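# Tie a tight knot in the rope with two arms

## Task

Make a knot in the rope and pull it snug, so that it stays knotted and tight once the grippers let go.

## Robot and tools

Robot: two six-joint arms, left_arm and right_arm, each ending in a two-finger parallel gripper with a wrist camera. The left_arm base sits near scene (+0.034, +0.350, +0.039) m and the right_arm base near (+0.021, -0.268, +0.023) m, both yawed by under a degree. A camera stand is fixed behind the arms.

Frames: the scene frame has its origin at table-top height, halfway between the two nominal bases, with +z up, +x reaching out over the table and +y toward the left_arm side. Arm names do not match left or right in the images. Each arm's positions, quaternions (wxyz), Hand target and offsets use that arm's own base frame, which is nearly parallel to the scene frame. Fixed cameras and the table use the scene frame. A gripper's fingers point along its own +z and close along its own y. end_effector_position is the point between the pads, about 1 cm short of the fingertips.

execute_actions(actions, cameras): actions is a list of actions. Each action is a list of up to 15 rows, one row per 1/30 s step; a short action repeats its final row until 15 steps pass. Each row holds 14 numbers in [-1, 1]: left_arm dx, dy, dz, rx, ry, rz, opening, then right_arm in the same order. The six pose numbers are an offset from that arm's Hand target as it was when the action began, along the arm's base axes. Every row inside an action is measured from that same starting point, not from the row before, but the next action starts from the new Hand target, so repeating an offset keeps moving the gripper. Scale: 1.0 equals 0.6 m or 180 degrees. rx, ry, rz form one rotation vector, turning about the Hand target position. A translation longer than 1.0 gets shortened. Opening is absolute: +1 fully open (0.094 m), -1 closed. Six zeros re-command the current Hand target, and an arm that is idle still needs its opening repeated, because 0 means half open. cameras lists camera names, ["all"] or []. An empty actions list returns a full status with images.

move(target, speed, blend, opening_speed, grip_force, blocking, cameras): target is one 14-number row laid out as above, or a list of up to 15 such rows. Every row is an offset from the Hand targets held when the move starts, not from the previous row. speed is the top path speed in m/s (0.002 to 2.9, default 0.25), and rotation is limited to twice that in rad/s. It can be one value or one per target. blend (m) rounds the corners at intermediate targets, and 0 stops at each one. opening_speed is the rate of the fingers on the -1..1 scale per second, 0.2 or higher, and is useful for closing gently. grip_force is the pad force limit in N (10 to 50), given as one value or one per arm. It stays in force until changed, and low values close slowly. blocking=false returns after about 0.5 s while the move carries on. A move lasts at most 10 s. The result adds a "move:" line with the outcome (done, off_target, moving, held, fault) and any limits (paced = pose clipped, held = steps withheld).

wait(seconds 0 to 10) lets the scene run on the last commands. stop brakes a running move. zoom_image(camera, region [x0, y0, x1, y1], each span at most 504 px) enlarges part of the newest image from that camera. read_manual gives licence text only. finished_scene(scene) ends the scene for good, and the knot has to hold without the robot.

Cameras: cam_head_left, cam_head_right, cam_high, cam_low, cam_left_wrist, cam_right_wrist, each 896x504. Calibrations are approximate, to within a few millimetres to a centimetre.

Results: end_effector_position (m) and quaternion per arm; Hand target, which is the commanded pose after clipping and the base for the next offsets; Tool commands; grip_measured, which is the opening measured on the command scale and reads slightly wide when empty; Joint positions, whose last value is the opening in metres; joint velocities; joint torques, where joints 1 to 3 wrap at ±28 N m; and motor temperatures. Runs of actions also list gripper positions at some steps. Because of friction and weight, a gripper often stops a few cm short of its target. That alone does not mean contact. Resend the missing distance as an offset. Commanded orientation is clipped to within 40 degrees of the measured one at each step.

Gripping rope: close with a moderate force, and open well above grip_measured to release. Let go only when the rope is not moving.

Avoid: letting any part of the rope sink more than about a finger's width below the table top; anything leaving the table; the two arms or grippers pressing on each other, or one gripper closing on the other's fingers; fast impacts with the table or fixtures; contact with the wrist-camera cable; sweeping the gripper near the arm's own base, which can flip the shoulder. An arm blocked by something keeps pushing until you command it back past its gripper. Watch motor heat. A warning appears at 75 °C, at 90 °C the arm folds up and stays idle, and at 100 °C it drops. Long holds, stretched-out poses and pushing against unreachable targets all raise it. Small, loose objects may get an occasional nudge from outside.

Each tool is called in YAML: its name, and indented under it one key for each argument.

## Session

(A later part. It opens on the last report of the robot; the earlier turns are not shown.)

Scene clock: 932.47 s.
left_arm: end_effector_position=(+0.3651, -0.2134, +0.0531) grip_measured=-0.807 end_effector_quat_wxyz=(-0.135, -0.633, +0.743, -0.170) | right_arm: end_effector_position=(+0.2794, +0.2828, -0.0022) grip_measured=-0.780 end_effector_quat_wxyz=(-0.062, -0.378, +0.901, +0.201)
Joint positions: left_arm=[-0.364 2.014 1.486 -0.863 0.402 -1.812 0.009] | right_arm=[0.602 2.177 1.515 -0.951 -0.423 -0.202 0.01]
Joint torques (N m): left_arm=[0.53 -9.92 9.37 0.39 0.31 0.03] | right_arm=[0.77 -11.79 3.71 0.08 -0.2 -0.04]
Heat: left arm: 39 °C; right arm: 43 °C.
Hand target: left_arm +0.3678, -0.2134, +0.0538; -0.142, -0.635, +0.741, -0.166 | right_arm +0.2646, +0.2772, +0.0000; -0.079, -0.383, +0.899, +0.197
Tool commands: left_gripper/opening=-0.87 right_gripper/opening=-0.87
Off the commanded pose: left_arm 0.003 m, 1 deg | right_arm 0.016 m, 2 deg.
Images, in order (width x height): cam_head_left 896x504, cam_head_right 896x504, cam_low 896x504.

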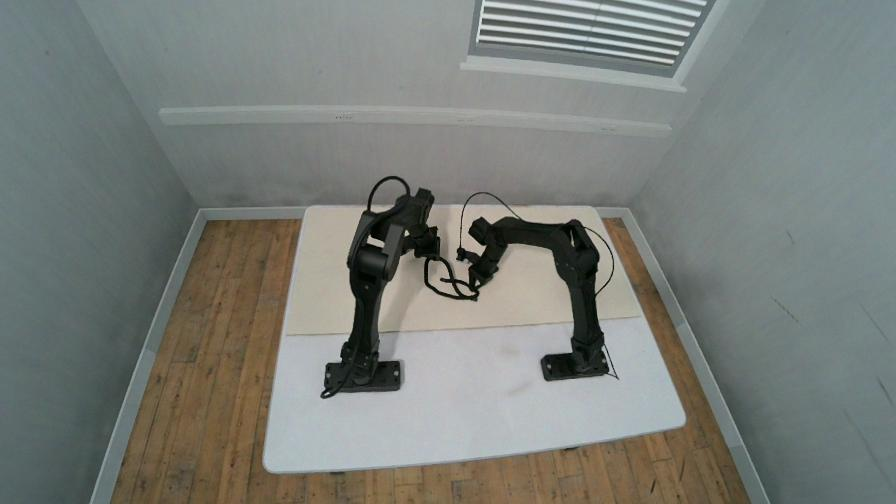

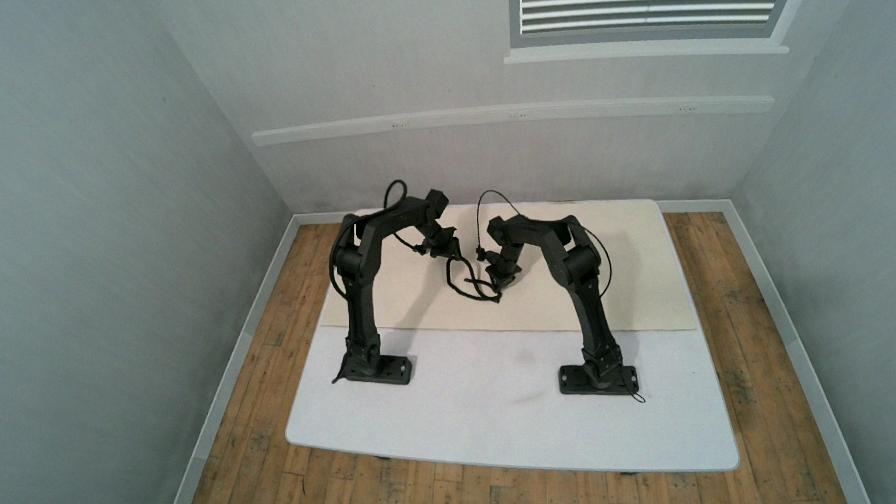

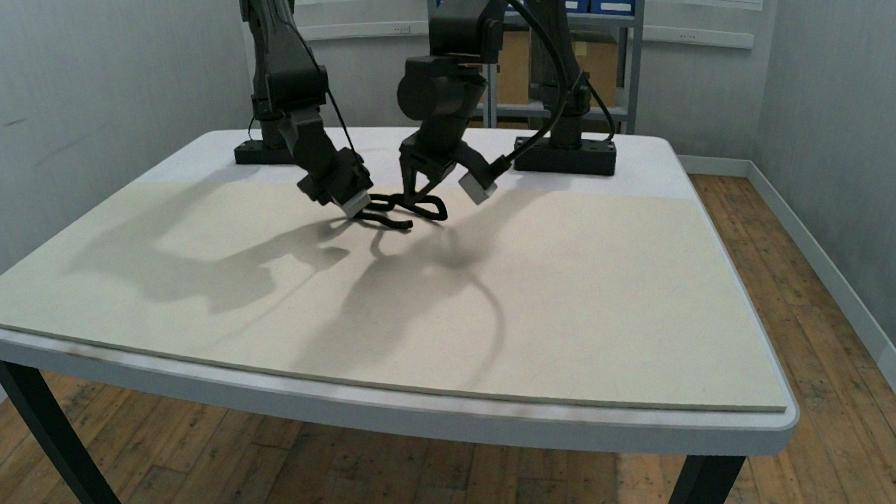

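zoom_image:
  camera: "cam_head_right"
  region: [420, 220, 540, 320]

zoom_image:
  camera: "cam_head_left"
  region: [400, 220, 520, 320]

Scaled by 4.200.

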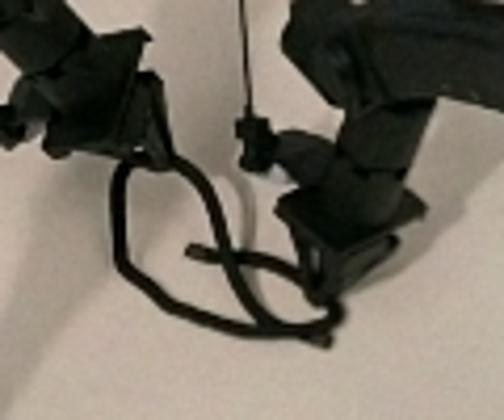

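Scaled by 4.200.

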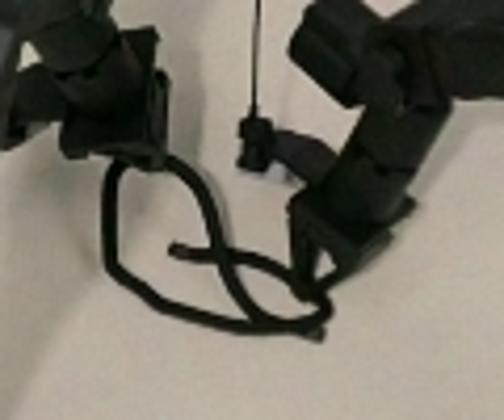

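move:
  target:
    - [0,-0.02,-0.13,0,0,0,-0.87,0,0,0,0,0,0,-0.87]
    - [0,-0.02,-0.13,0,0,0,-0.5,0,0,0,0,0,0,-0.87]
  speed: [0.1,0.08]
  opening_speed: 0.3
  cameras: ["cam_left_wrist","cam_right_wrist","cam_head_right"]

zoom_image:
  camera: "cam_head_right"
  region: [420, 220, 540, 320]

Scene clock: 954.13 s.
left_arm: end_effector_position=(+0.3763, -0.2256, -0.0126) grip_measured=-0.502 end_effector_quat_wxyz=(-0.133, -0.632, +0.742, -0.178) | right_arm: end_effector_position=(+0.2794, +0.2828, -0.0022) grip_measured=-0.780 end_effector_quat_wxyz=(-0.062, -0.378, +0.901, +0.201)
Joint positions: left_arm=[-0.381 2.148 1.407 -0.625 0.402 -1.833 0.023] | right_arm=[0.602 2.177 1.515 -0.951 -0.423 -0.202 0.01]
Joint torques (N m): left_arm=[-0.38 -11 4.86 0.76 0.26 -0.06] | right_arm=[0.76 -11.78 3.73 0.09 -0.2 -0.04]
Heat: left arm: 39 °C; right arm: 44 °C.
Hand target: left_arm +0.3677, -0.2255, -0.0242; -0.142, -0.635, +0.741, -0.166 | right_arm +0.2646, +0.2772, +0.0000; -0.079, -0.383, +0.899, +0.197
Off the commanded pose: left_arm 0.014 m, 2 deg | right_arm 0.016 m, 2 deg.
move: off_target (left_arm, right_arm); target 2's new opening was sent with left_arm's hand 0.013 m and 2 deg from that target
camera_calibration:
cam_left_wrist: T_world_to_cam=[[0.982542, -0.144117, 0.11765, -0.398724], [-0.182482, -0.623453, 0.760268, -0.0252057], [-0.0362182, -0.768464, -0.638867, -0.0750564], [0, 0, 0, 1]] pos_world=[0.384445, -0.130856, 0.018122]
cam_right_wrist: T_world_to_cam=[[0.65983, -0.631007, -0.407987, -0.00578894], [-0.553571, -0.775364, 0.303924, 0.415769], [-0.508117, 0.0253115, -0.860916, 0.218232], [0, 0, 0, 1]] pos_world=[0.344865, 0.313195, 0.0591555]
Images, in order (width x height): cam_head_right 896x504, cam_left_wrist 896x504, cam_right_wrist 896x504.

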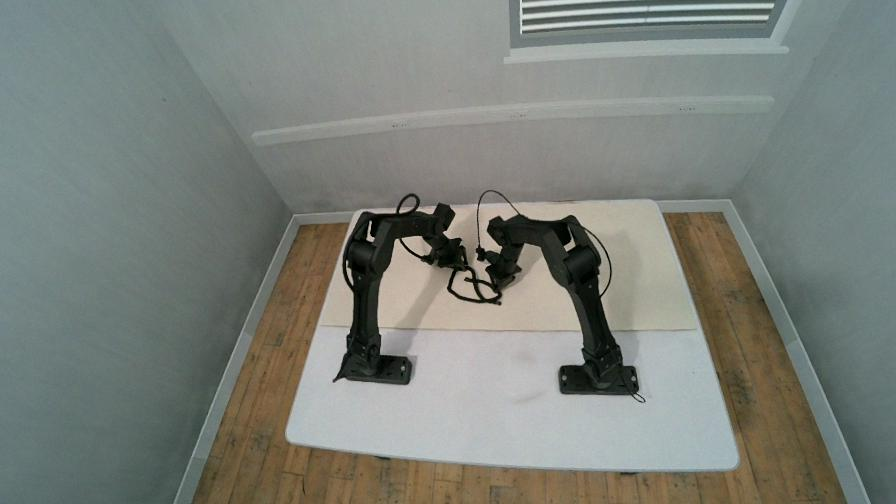

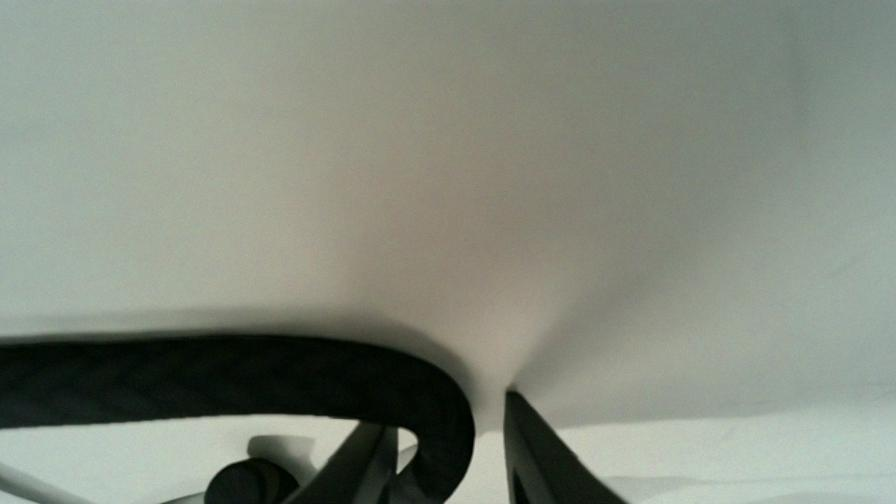

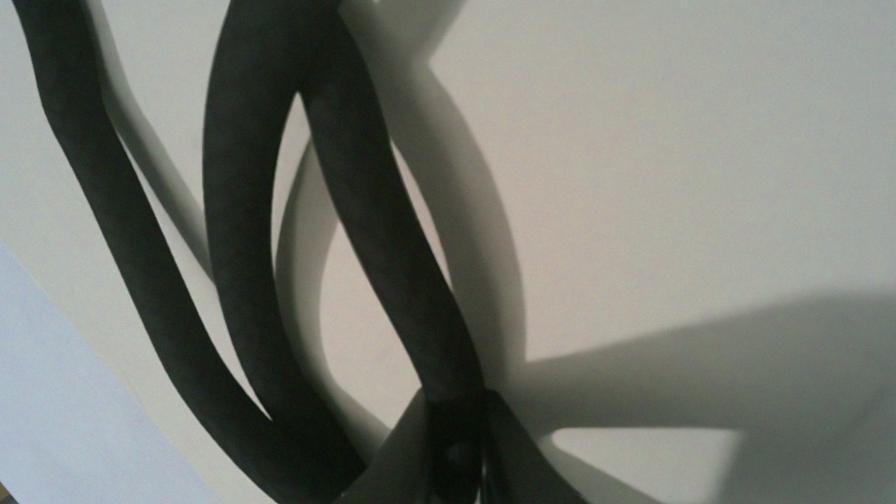

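Scaled by 4.200.

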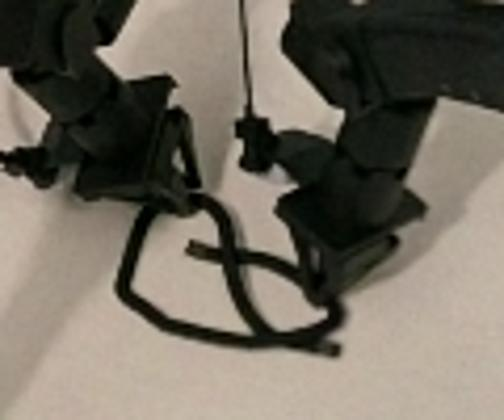

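move:
  target:
    - [0,0.04,0.09,0,0,0,-0.5,0,0,0,0,0,0,-0.87]
    - [-0.06,0.06,0.14,0,0,0,-0.4,0,0,0,0,0,0,-0.87]
  speed: [0.12,0.15]
  blend: [0.01,0]
  cameras: ["cam_left_wrist","cam_right_wrist","cam_head_right"]

zoom_image:
  camera: "cam_head_right"
  region: [420, 220, 540, 320]

Scene clock: 962.63 s.
left_arm: end_effector_position=(+0.3445, -0.1932, +0.0619) grip_measured=-0.402 end_effector_quat_wxyz=(-0.130, -0.632, +0.742, -0.179) | right_arm: end_effector_position=(+0.2794, +0.2828, -0.0022) grip_measured=-0.780 end_effector_quat_wxyz=(-0.062, -0.378, +0.901, +0.201)
Joint positions: left_arm=[-0.331 1.894 1.351 -0.839 0.408 -1.781 0.028] | right_arm=[0.602 2.177 1.515 -0.951 -0.423 -0.202 0.01]
Joint torques (N m): left_arm=[0.2 -11.69 4.96 0.4 0.3 0.03] | right_arm=[0.76 -11.79 3.71 0.08 -0.2 -0.04]
Heat: left arm: 40 °C; right arm: 44 °C.
Hand target: left_arm +0.3318, -0.1895, +0.0598; -0.142, -0.635, +0.741, -0.166 | right_arm +0.2646, +0.2772, +0.0000; -0.079, -0.383, +0.899, +0.197
Off the commanded pose: left_arm 0.013 m, 2 deg | right_arm 0.016 m, 2 deg.
move: off_target (left_arm, right_arm); target 2's new opening was sent with left_arm's hand 0.013 m and 2 deg from that target
camera_calibration:
cam_left_wrist: T_world_to_cam=[[0.982179, -0.142749, 0.122256, -0.371472], [-0.185244, -0.625361, 0.758029, -0.066739], [-0.0317538, -0.767168, -0.64066, -0.00482078], [0, 0, 0, 1]] pos_world=[0.352336, -0.0984616, 0.0929162]
cam_right_wrist: T_world_to_cam=[[0.65983, -0.631007, -0.407987, -0.00578894], [-0.553571, -0.775364, 0.303924, 0.415769], [-0.508117, 0.0253115, -0.860916, 0.218232], [0, 0, 0, 1]] pos_world=[0.344865, 0.313195, 0.0591555]
Images, in order (width x height): cam_head_right 896x504, cam_left_wrist 896x504, cam_right_wrist 896x504.

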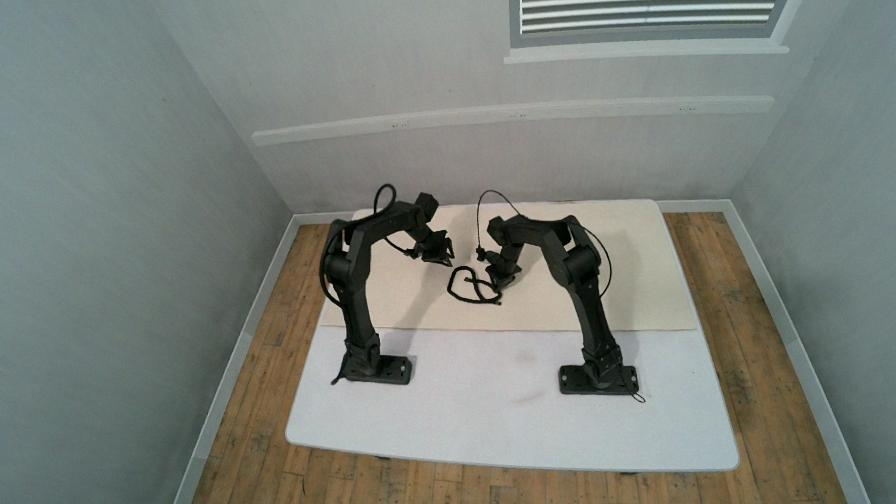

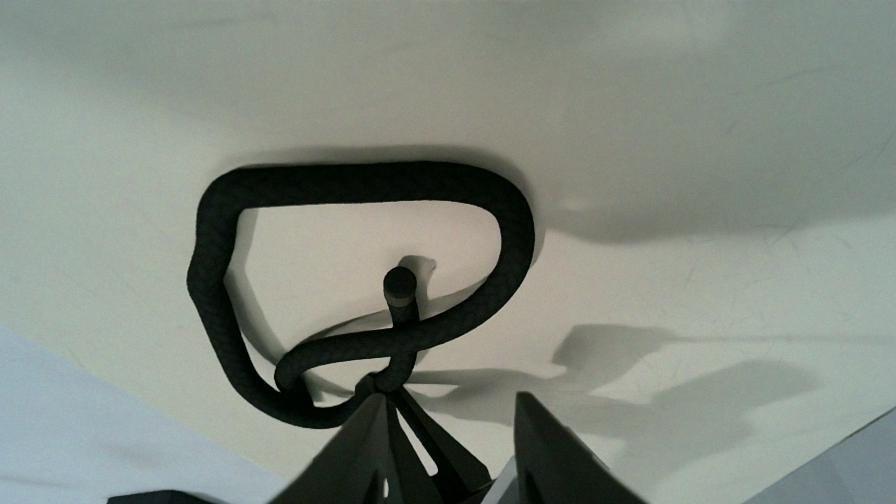

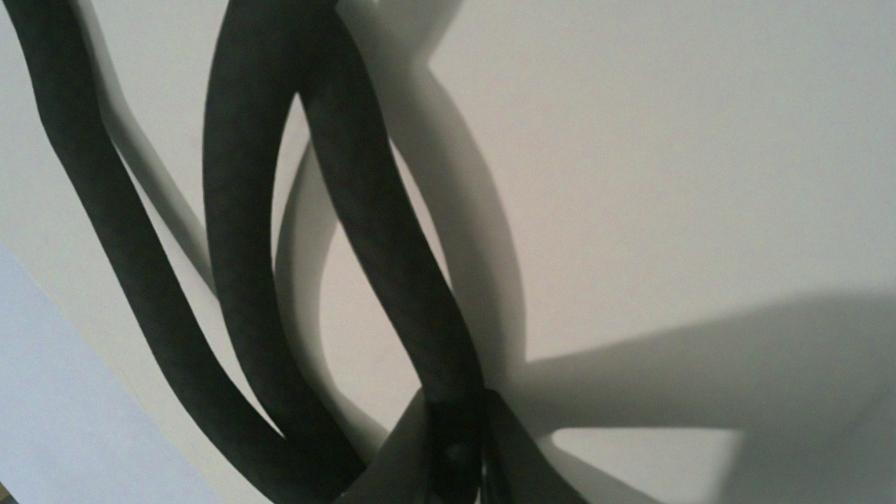

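Scaled by 4.200.

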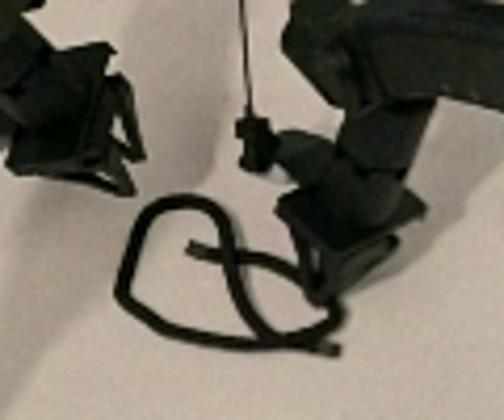

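move:
  target: [-0.005,-0.02,0,-0.075,0,0,-0.4,0.01,0,0.0,0.05,0.06,0,-0.87]
  speed: 0.1
  cameras: ["cam_left_wrist","cam_low","cam_head_right"]

zoom_image:
  camera: "cam_low"
  region: [300, 130, 480, 250]

zoom_image:
  camera: "cam_head_right"
  region: [420, 220, 540, 320]

Scene clock: 987.53 s.
left_arm: end_effector_position=(+0.3324, -0.2025, +0.0552) grip_measured=-0.402 end_effector_quat_wxyz=(-0.214, -0.616, +0.718, -0.243) | right_arm: end_effector_position=(+0.2671, +0.2747, +0.0029) grip_measured=-0.780 end_effector_quat_wxyz=(-0.127, -0.370, +0.872, +0.294)
Joint positions: left_arm=[-0.272 1.889 1.229 -0.715 0.635 -1.754 0.028] | right_arm=[0.52 2.256 1.572 -1.102 -0.62 -0.351 0.01]
Joint torques (N m): left_arm=[0.57 -12.49 4.74 0.75 0.48 0.03] | right_arm=[-0.46 -8.13 7.94 -0.16 -0.46 -0.08]
Heat: left arm: 43 °C; right arm: 44 °C.
Hand target: left_arm +0.3289, -0.2014, +0.0599; -0.216, -0.614, +0.716, -0.252 | right_arm +0.2708, +0.2772, +0.0000; -0.133, -0.368, +0.869, +0.302
Off the commanded pose: left_arm 0.006 m, 1 deg | right_arm 0.005 m, 1 deg.
move: done
camera_calibration:
cam_left_wrist: T_world_to_cam=[[0.986477, -0.1244, 0.106713, -0.356998], [-0.151795, -0.447877, 0.881116, -0.0517052], [-0.0618162, -0.885399, -0.460704, -0.0406079], [0, 0, 0, 1]] pos_world=[0.341812, -0.103522, 0.0649464]
Images, in order (width x height): cam_head_right 896x504, cam_low 896x504, cam_left_wrist 896x504.

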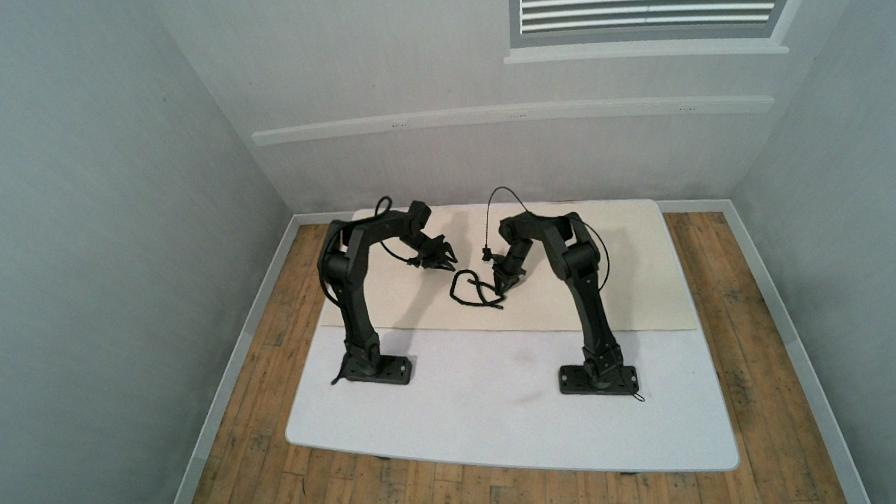

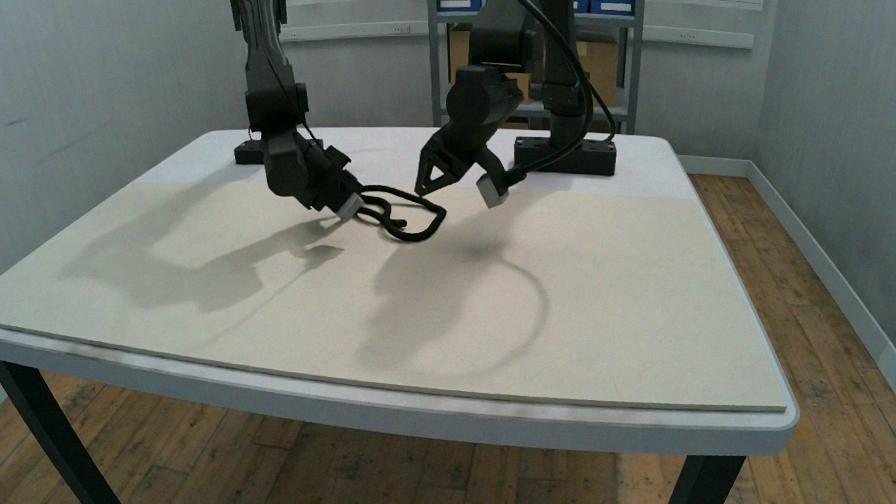

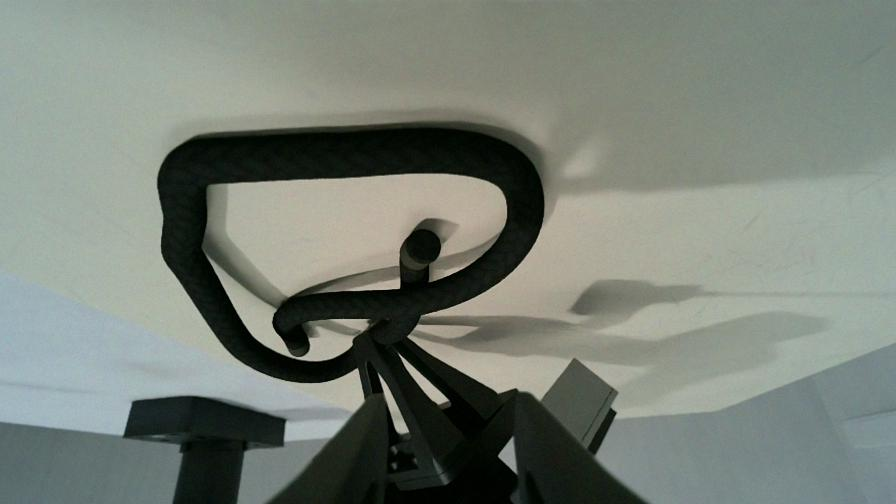

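Scaled by 2.800.

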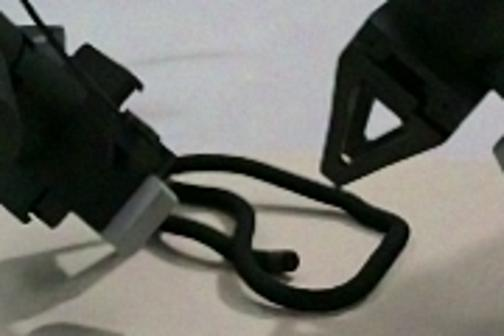

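Scaled by 4.200.

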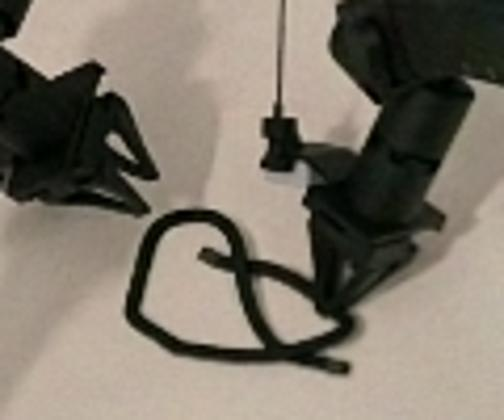

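move:
  target: [-0.02,-0.07,-0.1,0,0,0,-0.4,0,0,0.0,0,0,0,-0.87]
  speed: 0.12
  cameras: ["cam_left_wrist","cam_low","cam_right_wrist"]

zoom_image:
  camera: "cam_low"
  region: [300, 130, 480, 250]

Scene clock: 1014.33 s.
left_arm: end_effector_position=(+0.3229, -0.2463, +0.0103) grip_measured=-0.402 end_effector_quat_wxyz=(-0.213, -0.607, +0.719, -0.264) | right_arm: end_effector_position=(+0.2670, +0.2747, +0.0030) grip_measured=-0.780 end_effector_quat_wxyz=(-0.128, -0.370, +0.872, +0.294)
Joint positions: left_arm=[-0.391 1.956 1.092 -0.384 0.625 -1.899 0.028] | right_arm=[0.52 2.256 1.572 -1.103 -0.621 -0.352 0.01]
Joint torques (N m): left_arm=[-0.09 -9.33 4.64 0.97 0.23 -0.07] | right_arm=[-0.49 -8.13 7.95 -0.14 -0.44 -0.07]
Heat: left arm: 44 °C; right arm: 43 °C.
Hand target: left_arm +0.3169, -0.2434, -0.0002; -0.216, -0.614, +0.716, -0.252 | right_arm +0.2707, +0.2772, +0.0000; -0.133, -0.368, +0.869, +0.302
Off the commanded pose: left_arm 0.012 m, 2 deg | right_arm 0.005 m, 1 deg.
move: off_target (left_arm)
camera_calibration:
cam_left_wrist: T_world_to_cam=[[0.981895, -0.124535, 0.142734, -0.347118], [-0.182397, -0.418232, 0.889839, -0.0161508], [-0.0511202, -0.899763, -0.433375, -0.107903], [0, 0, 0, 1]] pos_world=[0.332372, -0.14707, 0.0171548]
cam_right_wrist: T_world_to_cam=[[0.572872, -0.552387, -0.605547, 0.00164303], [-0.476365, -0.82559, 0.302452, 0.394199], [-0.667004, 0.115195, -0.736095, 0.234058], [0, 0, 0, 1]] pos_world=[0.342959, 0.299392, 0.0540577]
Images, in order (width x height): cam_low 896x504, cam_left_wrist 896x504, cam_right_wrist 896x504.

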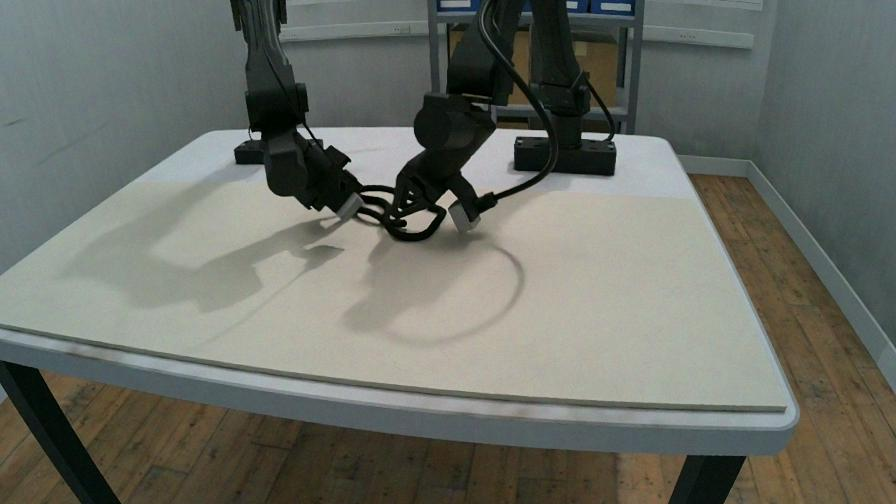

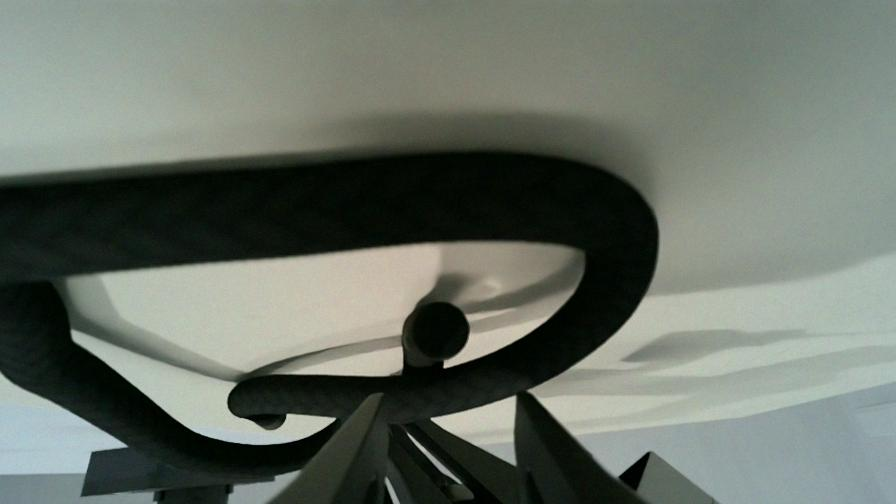

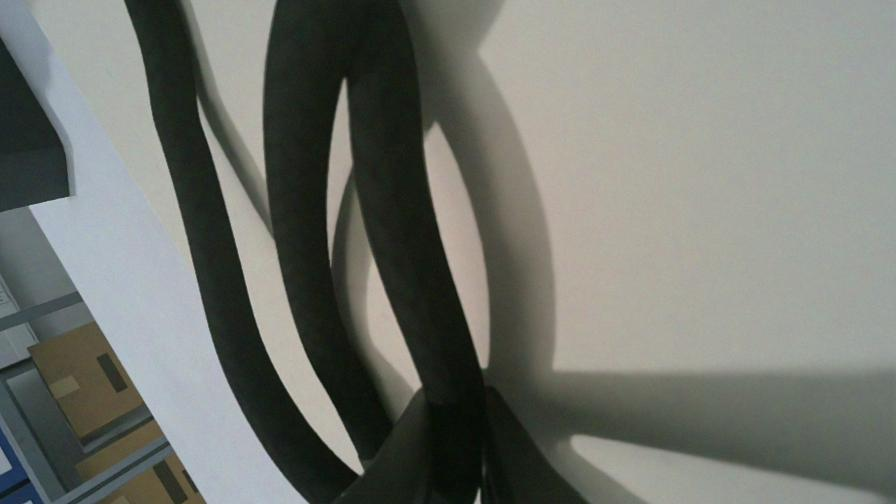

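Scaled by 2.800.

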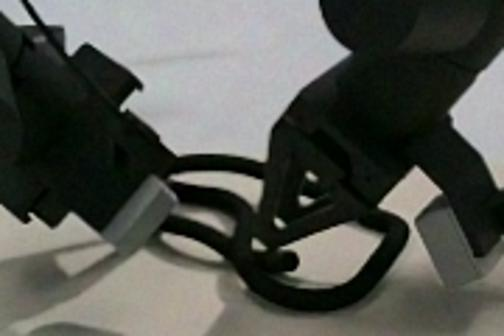

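move:
  target:
    - [-0.004,0.007,-0.031,0,0,0,-0.4,0,0,0.0,0,0,0,-0.87]
  speed: 0.1
  cameras: ["cam_left_wrist","cam_low"]

zoom_image:
  camera: "cam_low"
  region: [340, 160, 460, 250]

Scene clock: 1055.73 s.
left_arm: end_effector_position=(+0.3195, -0.2449, -0.0075) grip_measured=-0.402 end_effector_quat_wxyz=(-0.214, -0.607, +0.719, -0.263) | right_arm: end_effector_position=(+0.2670, +0.2747, +0.0030) grip_measured=-0.780 end_effector_quat_wxyz=(-0.128, -0.370, +0.872, +0.294)
Joint positions: left_arm=[-0.391 1.989 1.052 -0.314 0.625 -1.899 0.028] | right_arm=[0.52 2.256 1.572 -1.103 -0.621 -0.352 0.01]
Joint torques (N m): left_arm=[0.58 -9.07 4.36 0.95 0.26 0.04] | right_arm=[-0.49 -8.14 7.94 -0.15 -0.45 -0.06]
Heat: left arm: 41 °C; right arm: 43 °C.
Hand target: left_arm +0.3144, -0.2392, -0.0188; -0.216, -0.614, +0.716, -0.252 | right_arm +0.2707, +0.2772, +0.0000; -0.133, -0.368, +0.869, +0.302
Off the commanded pose: left_arm 0.014 m, 2 deg | right_arm 0.005 m, 1 deg.
move: off_target (left_arm)
camera_calibration:
cam_left_wrist: T_world_to_cam=[[0.982119, -0.124964, 0.140808, -0.341304], [-0.180882, -0.418967, 0.889803, -0.000937067], [-0.0521992, -0.899361, -0.434079, -0.114112], [0, 0, 0, 1]] pos_world=[0.329075, -0.145671, -0.000641185]
Images, in order (width x height): cam_low 896x504, cam_left_wrist 896x504.

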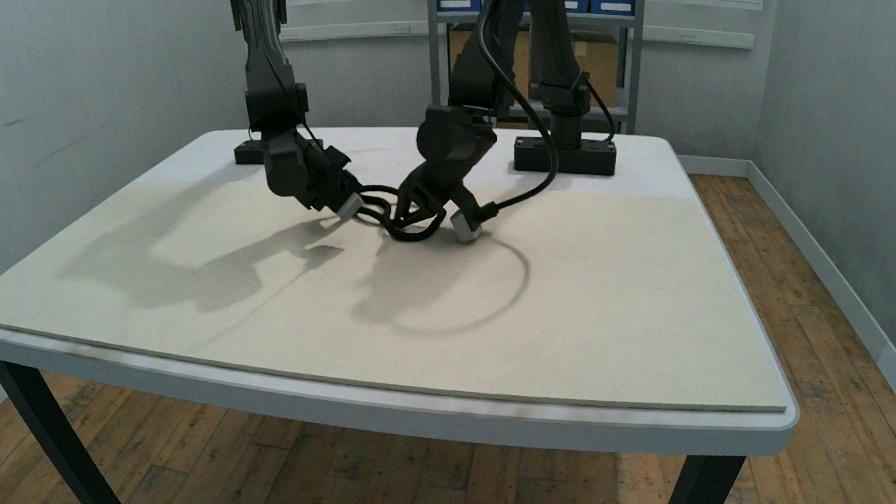

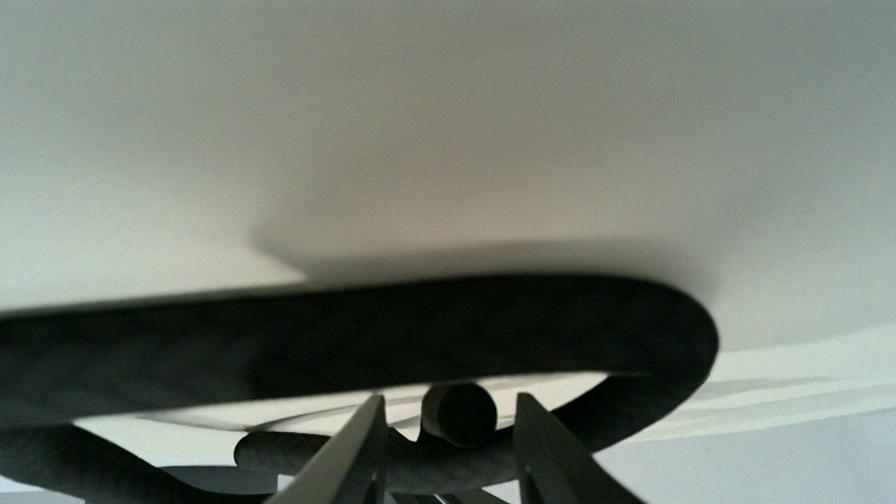

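Scaled by 4.200.

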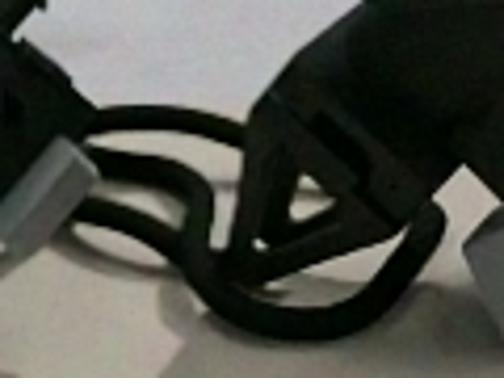

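move:
  target:
    - [0.004,0.013,-0.003,0,0,0,-0.4,0,0,0.0,0,0,0,-0.87]
    - [0.004,0.013,-0.003,0,0,0,-0.87,0,0,0.0,0,0,0,-0.87]
  speed: 0.08
  opening_speed: 0.6
  cameras: ["cam_left_wrist","cam_low"]

zoom_image:
  camera: "cam_low"
  region: [340, 160, 460, 250]

Scene clock: 1066.83 s.
left_arm: end_effector_position=(+0.3256, -0.2368, -0.0074) grip_measured=-0.868 end_effector_quat_wxyz=(-0.206, -0.606, +0.719, -0.269) | right_arm: end_effector_position=(+0.2668, +0.2746, +0.0031) grip_measured=-0.780 end_effector_quat_wxyz=(-0.128, -0.370, +0.872, +0.294)
Joint positions: left_arm=[-0.366 1.989 1.052 -0.314 0.625 -1.871 0.006] | right_arm=[0.52 2.256 1.572 -1.104 -0.621 -0.352 0.01]
Joint torques (N m): left_arm=[0.49 -8.66 4.44 0.83 0.33 0.04] | right_arm=[-0.47 -8.12 7.94 -0.14 -0.45 -0.07]
Heat: left arm: 42 °C; right arm: 43 °C.
Hand target: left_arm +0.3168, -0.2314, -0.0206; -0.216, -0.614, +0.716, -0.252 | right_arm +0.2707, +0.2772, +0.0000; -0.133, -0.368, +0.869, +0.302
Off the commanded pose: left_arm 0.017 m, 2 deg | right_arm 0.006 m, 1 deg.
move: off_target (left_arm); target 2's new opening was sent with left_arm's hand 0.017 m and 2 deg from that target
camera_calibration:
cam_left_wrist: T_world_to_cam=[[0.979866, -0.121379, 0.158523, -0.344536], [-0.195402, -0.419983, 0.886246, 0.00797899], [-0.0409944, -0.899378, -0.435245, -0.110086], [0, 0, 0, 1]] pos_world=[0.334645, -0.137477, -0.000368589]
Images, in order (width x height): cam_low 896x504, cam_left_wrist 896x504.

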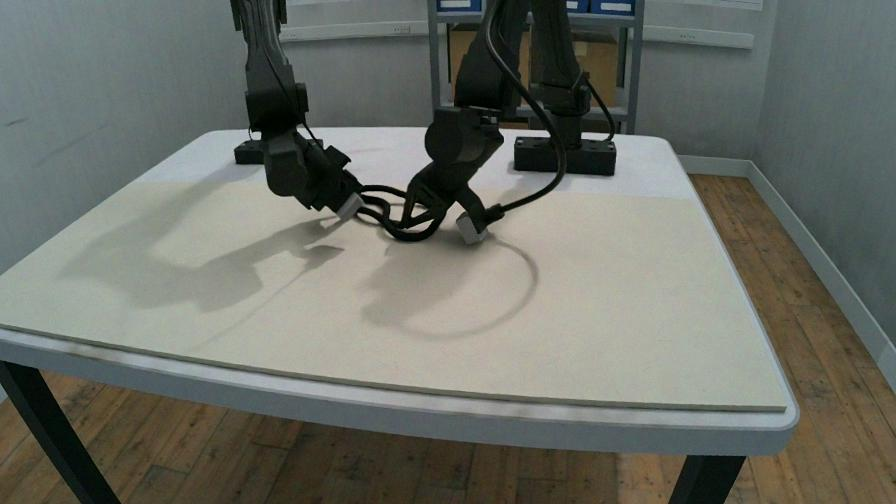

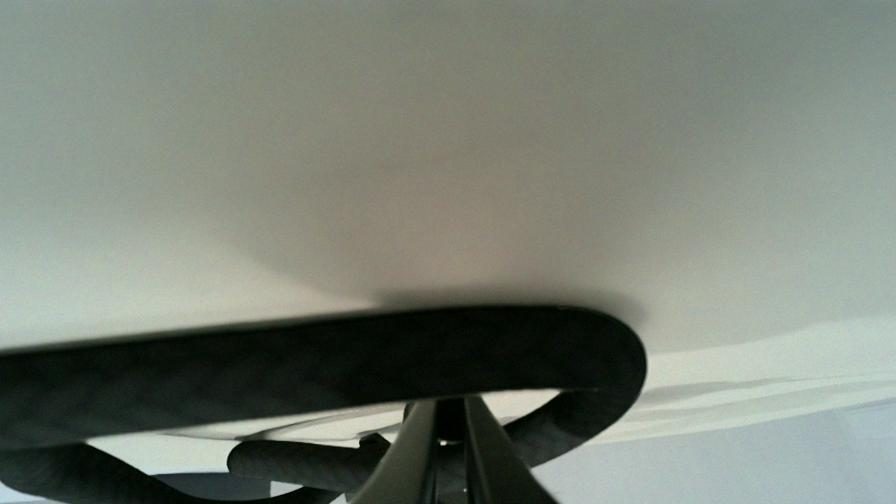

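Scaled by 4.200.

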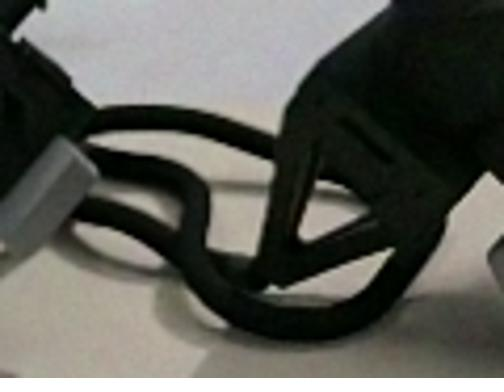

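move:
  target:
    - [0,0,0,0,0,0,-0.4,0,0,0.0,0,0,0,-0.87]
    - [-0.004,-0.012,-0.022,0,0,0,-0.4,0,0,0.0,0,0,0,-0.87]
  speed: 0.08
  opening_speed: 0.6
  cameras: ["cam_left_wrist","cam_low"]

zoom_image:
  camera: "cam_low"
  region: [340, 160, 460, 250]

Scene clock: 1077.10 s.
left_arm: end_effector_position=(+0.3279, -0.2379, -0.0136) grip_measured=-0.402 end_effector_quat_wxyz=(-0.203, -0.611, +0.716, -0.271) | right_arm: end_effector_position=(+0.2668, +0.2746, +0.0031) grip_measured=-0.780 end_effector_quat_wxyz=(-0.128, -0.370, +0.872, +0.294)
Joint positions: left_arm=[-0.37 2.005 1.044 -0.277 0.616 -1.891 0.028] | right_arm=[0.52 2.256 1.572 -1.104 -0.621 -0.352 0.01]
Joint torques (N m): left_arm=[-0.94 -7.35 3.63 1.14 0.34 0] | right_arm=[-0.47 -8.13 7.94 -0.14 -0.45 -0.07]
Heat: left arm: 42 °C; right arm: 43 °C.
Hand target: left_arm +0.3144, -0.2386, -0.0338; -0.216, -0.614, +0.716, -0.252 | right_arm +0.2708, +0.2772, +0.0000; -0.133, -0.368, +0.869, +0.302
Off the commanded pose: left_arm 0.024 m, 3 deg | right_arm 0.006 m, 1 deg.
move: off_target (left_arm)
camera_calibration:
cam_left_wrist: T_world_to_cam=[[0.981127, -0.107448, 0.160761, -0.343075], [-0.191491, -0.424516, 0.884939, 0.0109594], [-0.0268396, -0.899022, -0.437079, -0.118342], [0, 0, 0, 1]] pos_world=[0.335523, -0.138602, -0.00626997]
Images, in order (width x height): cam_low 896x504, cam_left_wrist 896x504.

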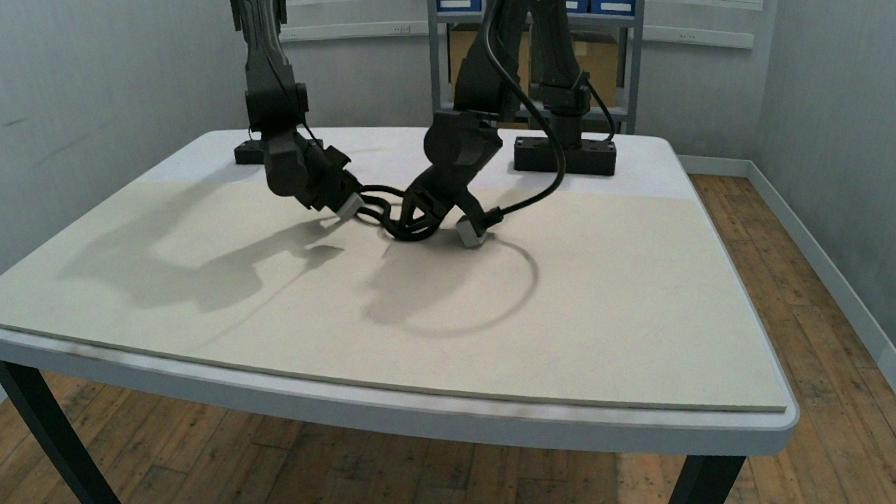

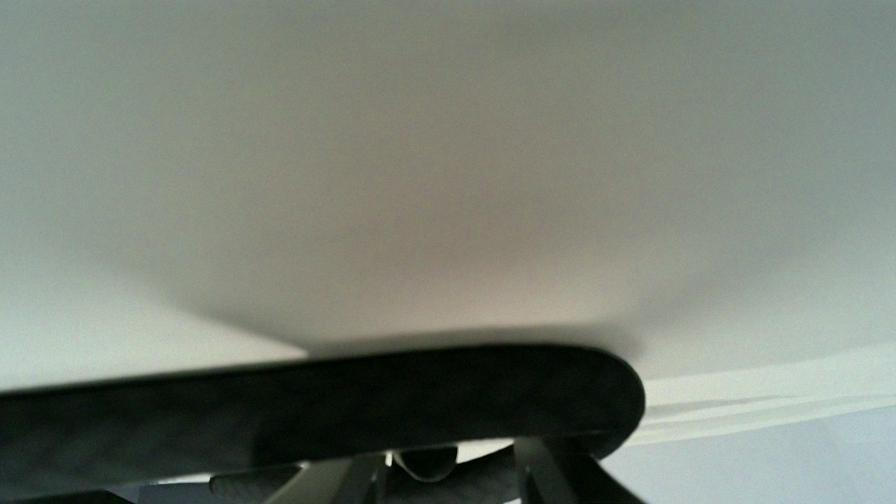

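Scaled by 4.200.

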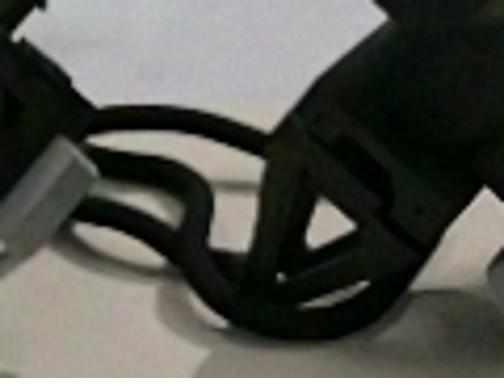

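move:
  target:
    - [-0.006,0,0,0,0,0,-0.4,0,0,0.0,0,0,0,-0.87]
    - [-0.006,0,0,0,0,0,-0.87,0,0,0.0,0,0,0,-0.87]
  speed: 0.08
  opening_speed: 0.6
  cameras: ["cam_left_wrist","cam_low"]

zoom_image:
  camera: "cam_low"
  region: [340, 160, 460, 250]

Scene clock: 1084.03 s.
left_arm: end_effector_position=(+0.3278, -0.2380, -0.0151) grip_measured=-0.868 end_effector_quat_wxyz=(-0.200, -0.611, +0.715, -0.272) | right_arm: end_effector_position=(+0.2668, +0.2746, +0.0031) grip_measured=-0.780 end_effector_quat_wxyz=(-0.128, -0.370, +0.872, +0.294)
Joint positions: left_arm=[-0.372 2.005 1.036 -0.261 0.612 -1.895 0.006] | right_arm=[0.52 2.256 1.572 -1.104 -0.621 -0.352 0.01]
Joint torques (N m): left_arm=[-1.1 -8.06 3.12 1.08 0.38 -0.02] | right_arm=[-0.47 -8.12 7.94 -0.13 -0.44 -0.06]
Heat: left arm: 41 °C; right arm: 43 °C.
Hand target: left_arm +0.3108, -0.2386, -0.0338; -0.216, -0.614, +0.716, -0.252 | right_arm +0.2708, +0.2772, +0.0000; -0.133, -0.368, +0.869, +0.302
Off the commanded pose: left_arm 0.025 m, 3 deg | right_arm 0.006 m, 1 deg.
move: off_target (left_arm); target 2's new opening was sent with left_arm's hand 0.025 m and 3 deg from that target
camera_calibration:
cam_left_wrist: T_world_to_cam=[[0.980442, -0.105268, 0.166292, -0.341872], [-0.195555, -0.425788, 0.883438, 0.0132986], [-0.0221924, -0.898679, -0.438046, -0.12049], [0, 0, 0, 1]] pos_world=[0.335112, -0.138607, -0.00767786]
Images, in order (width x height): cam_low 896x504, cam_left_wrist 896x504.

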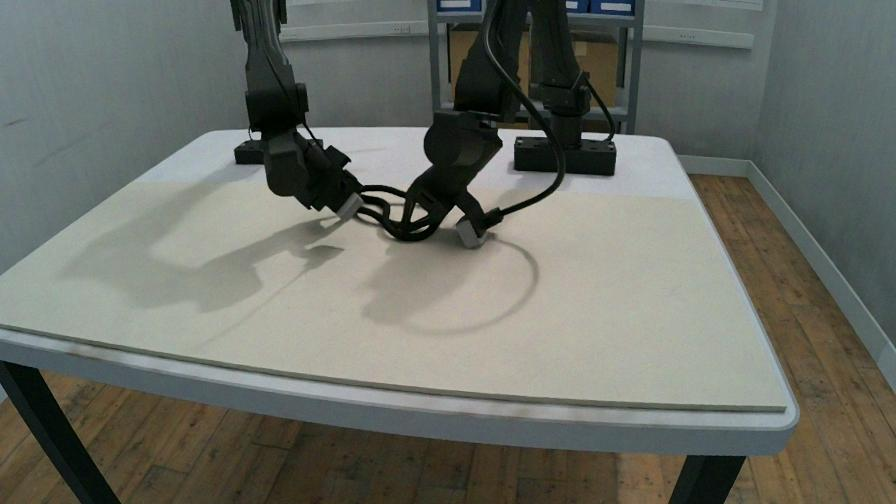

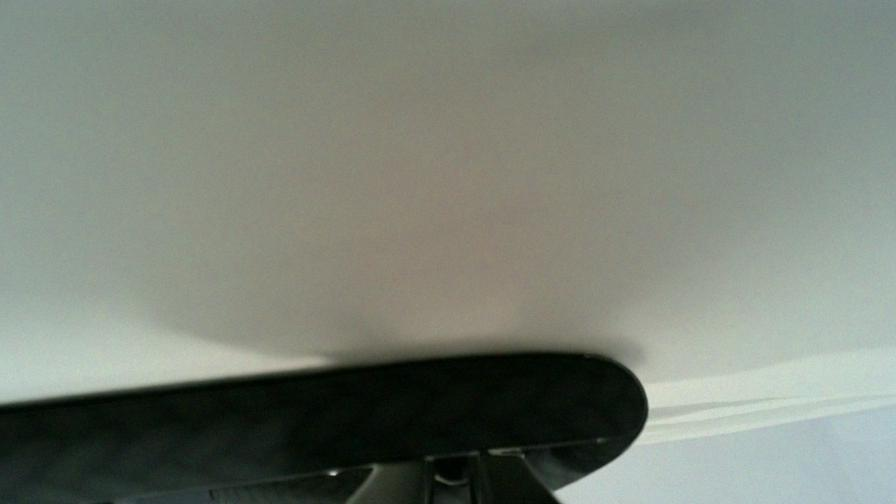

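Scaled by 4.200.

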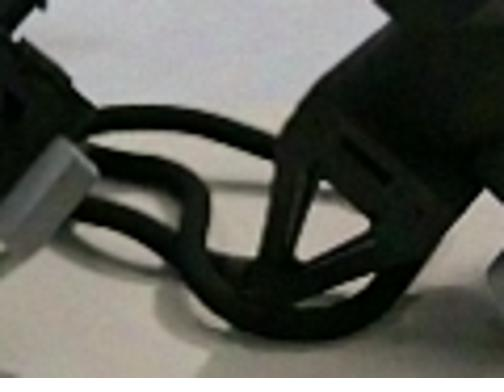

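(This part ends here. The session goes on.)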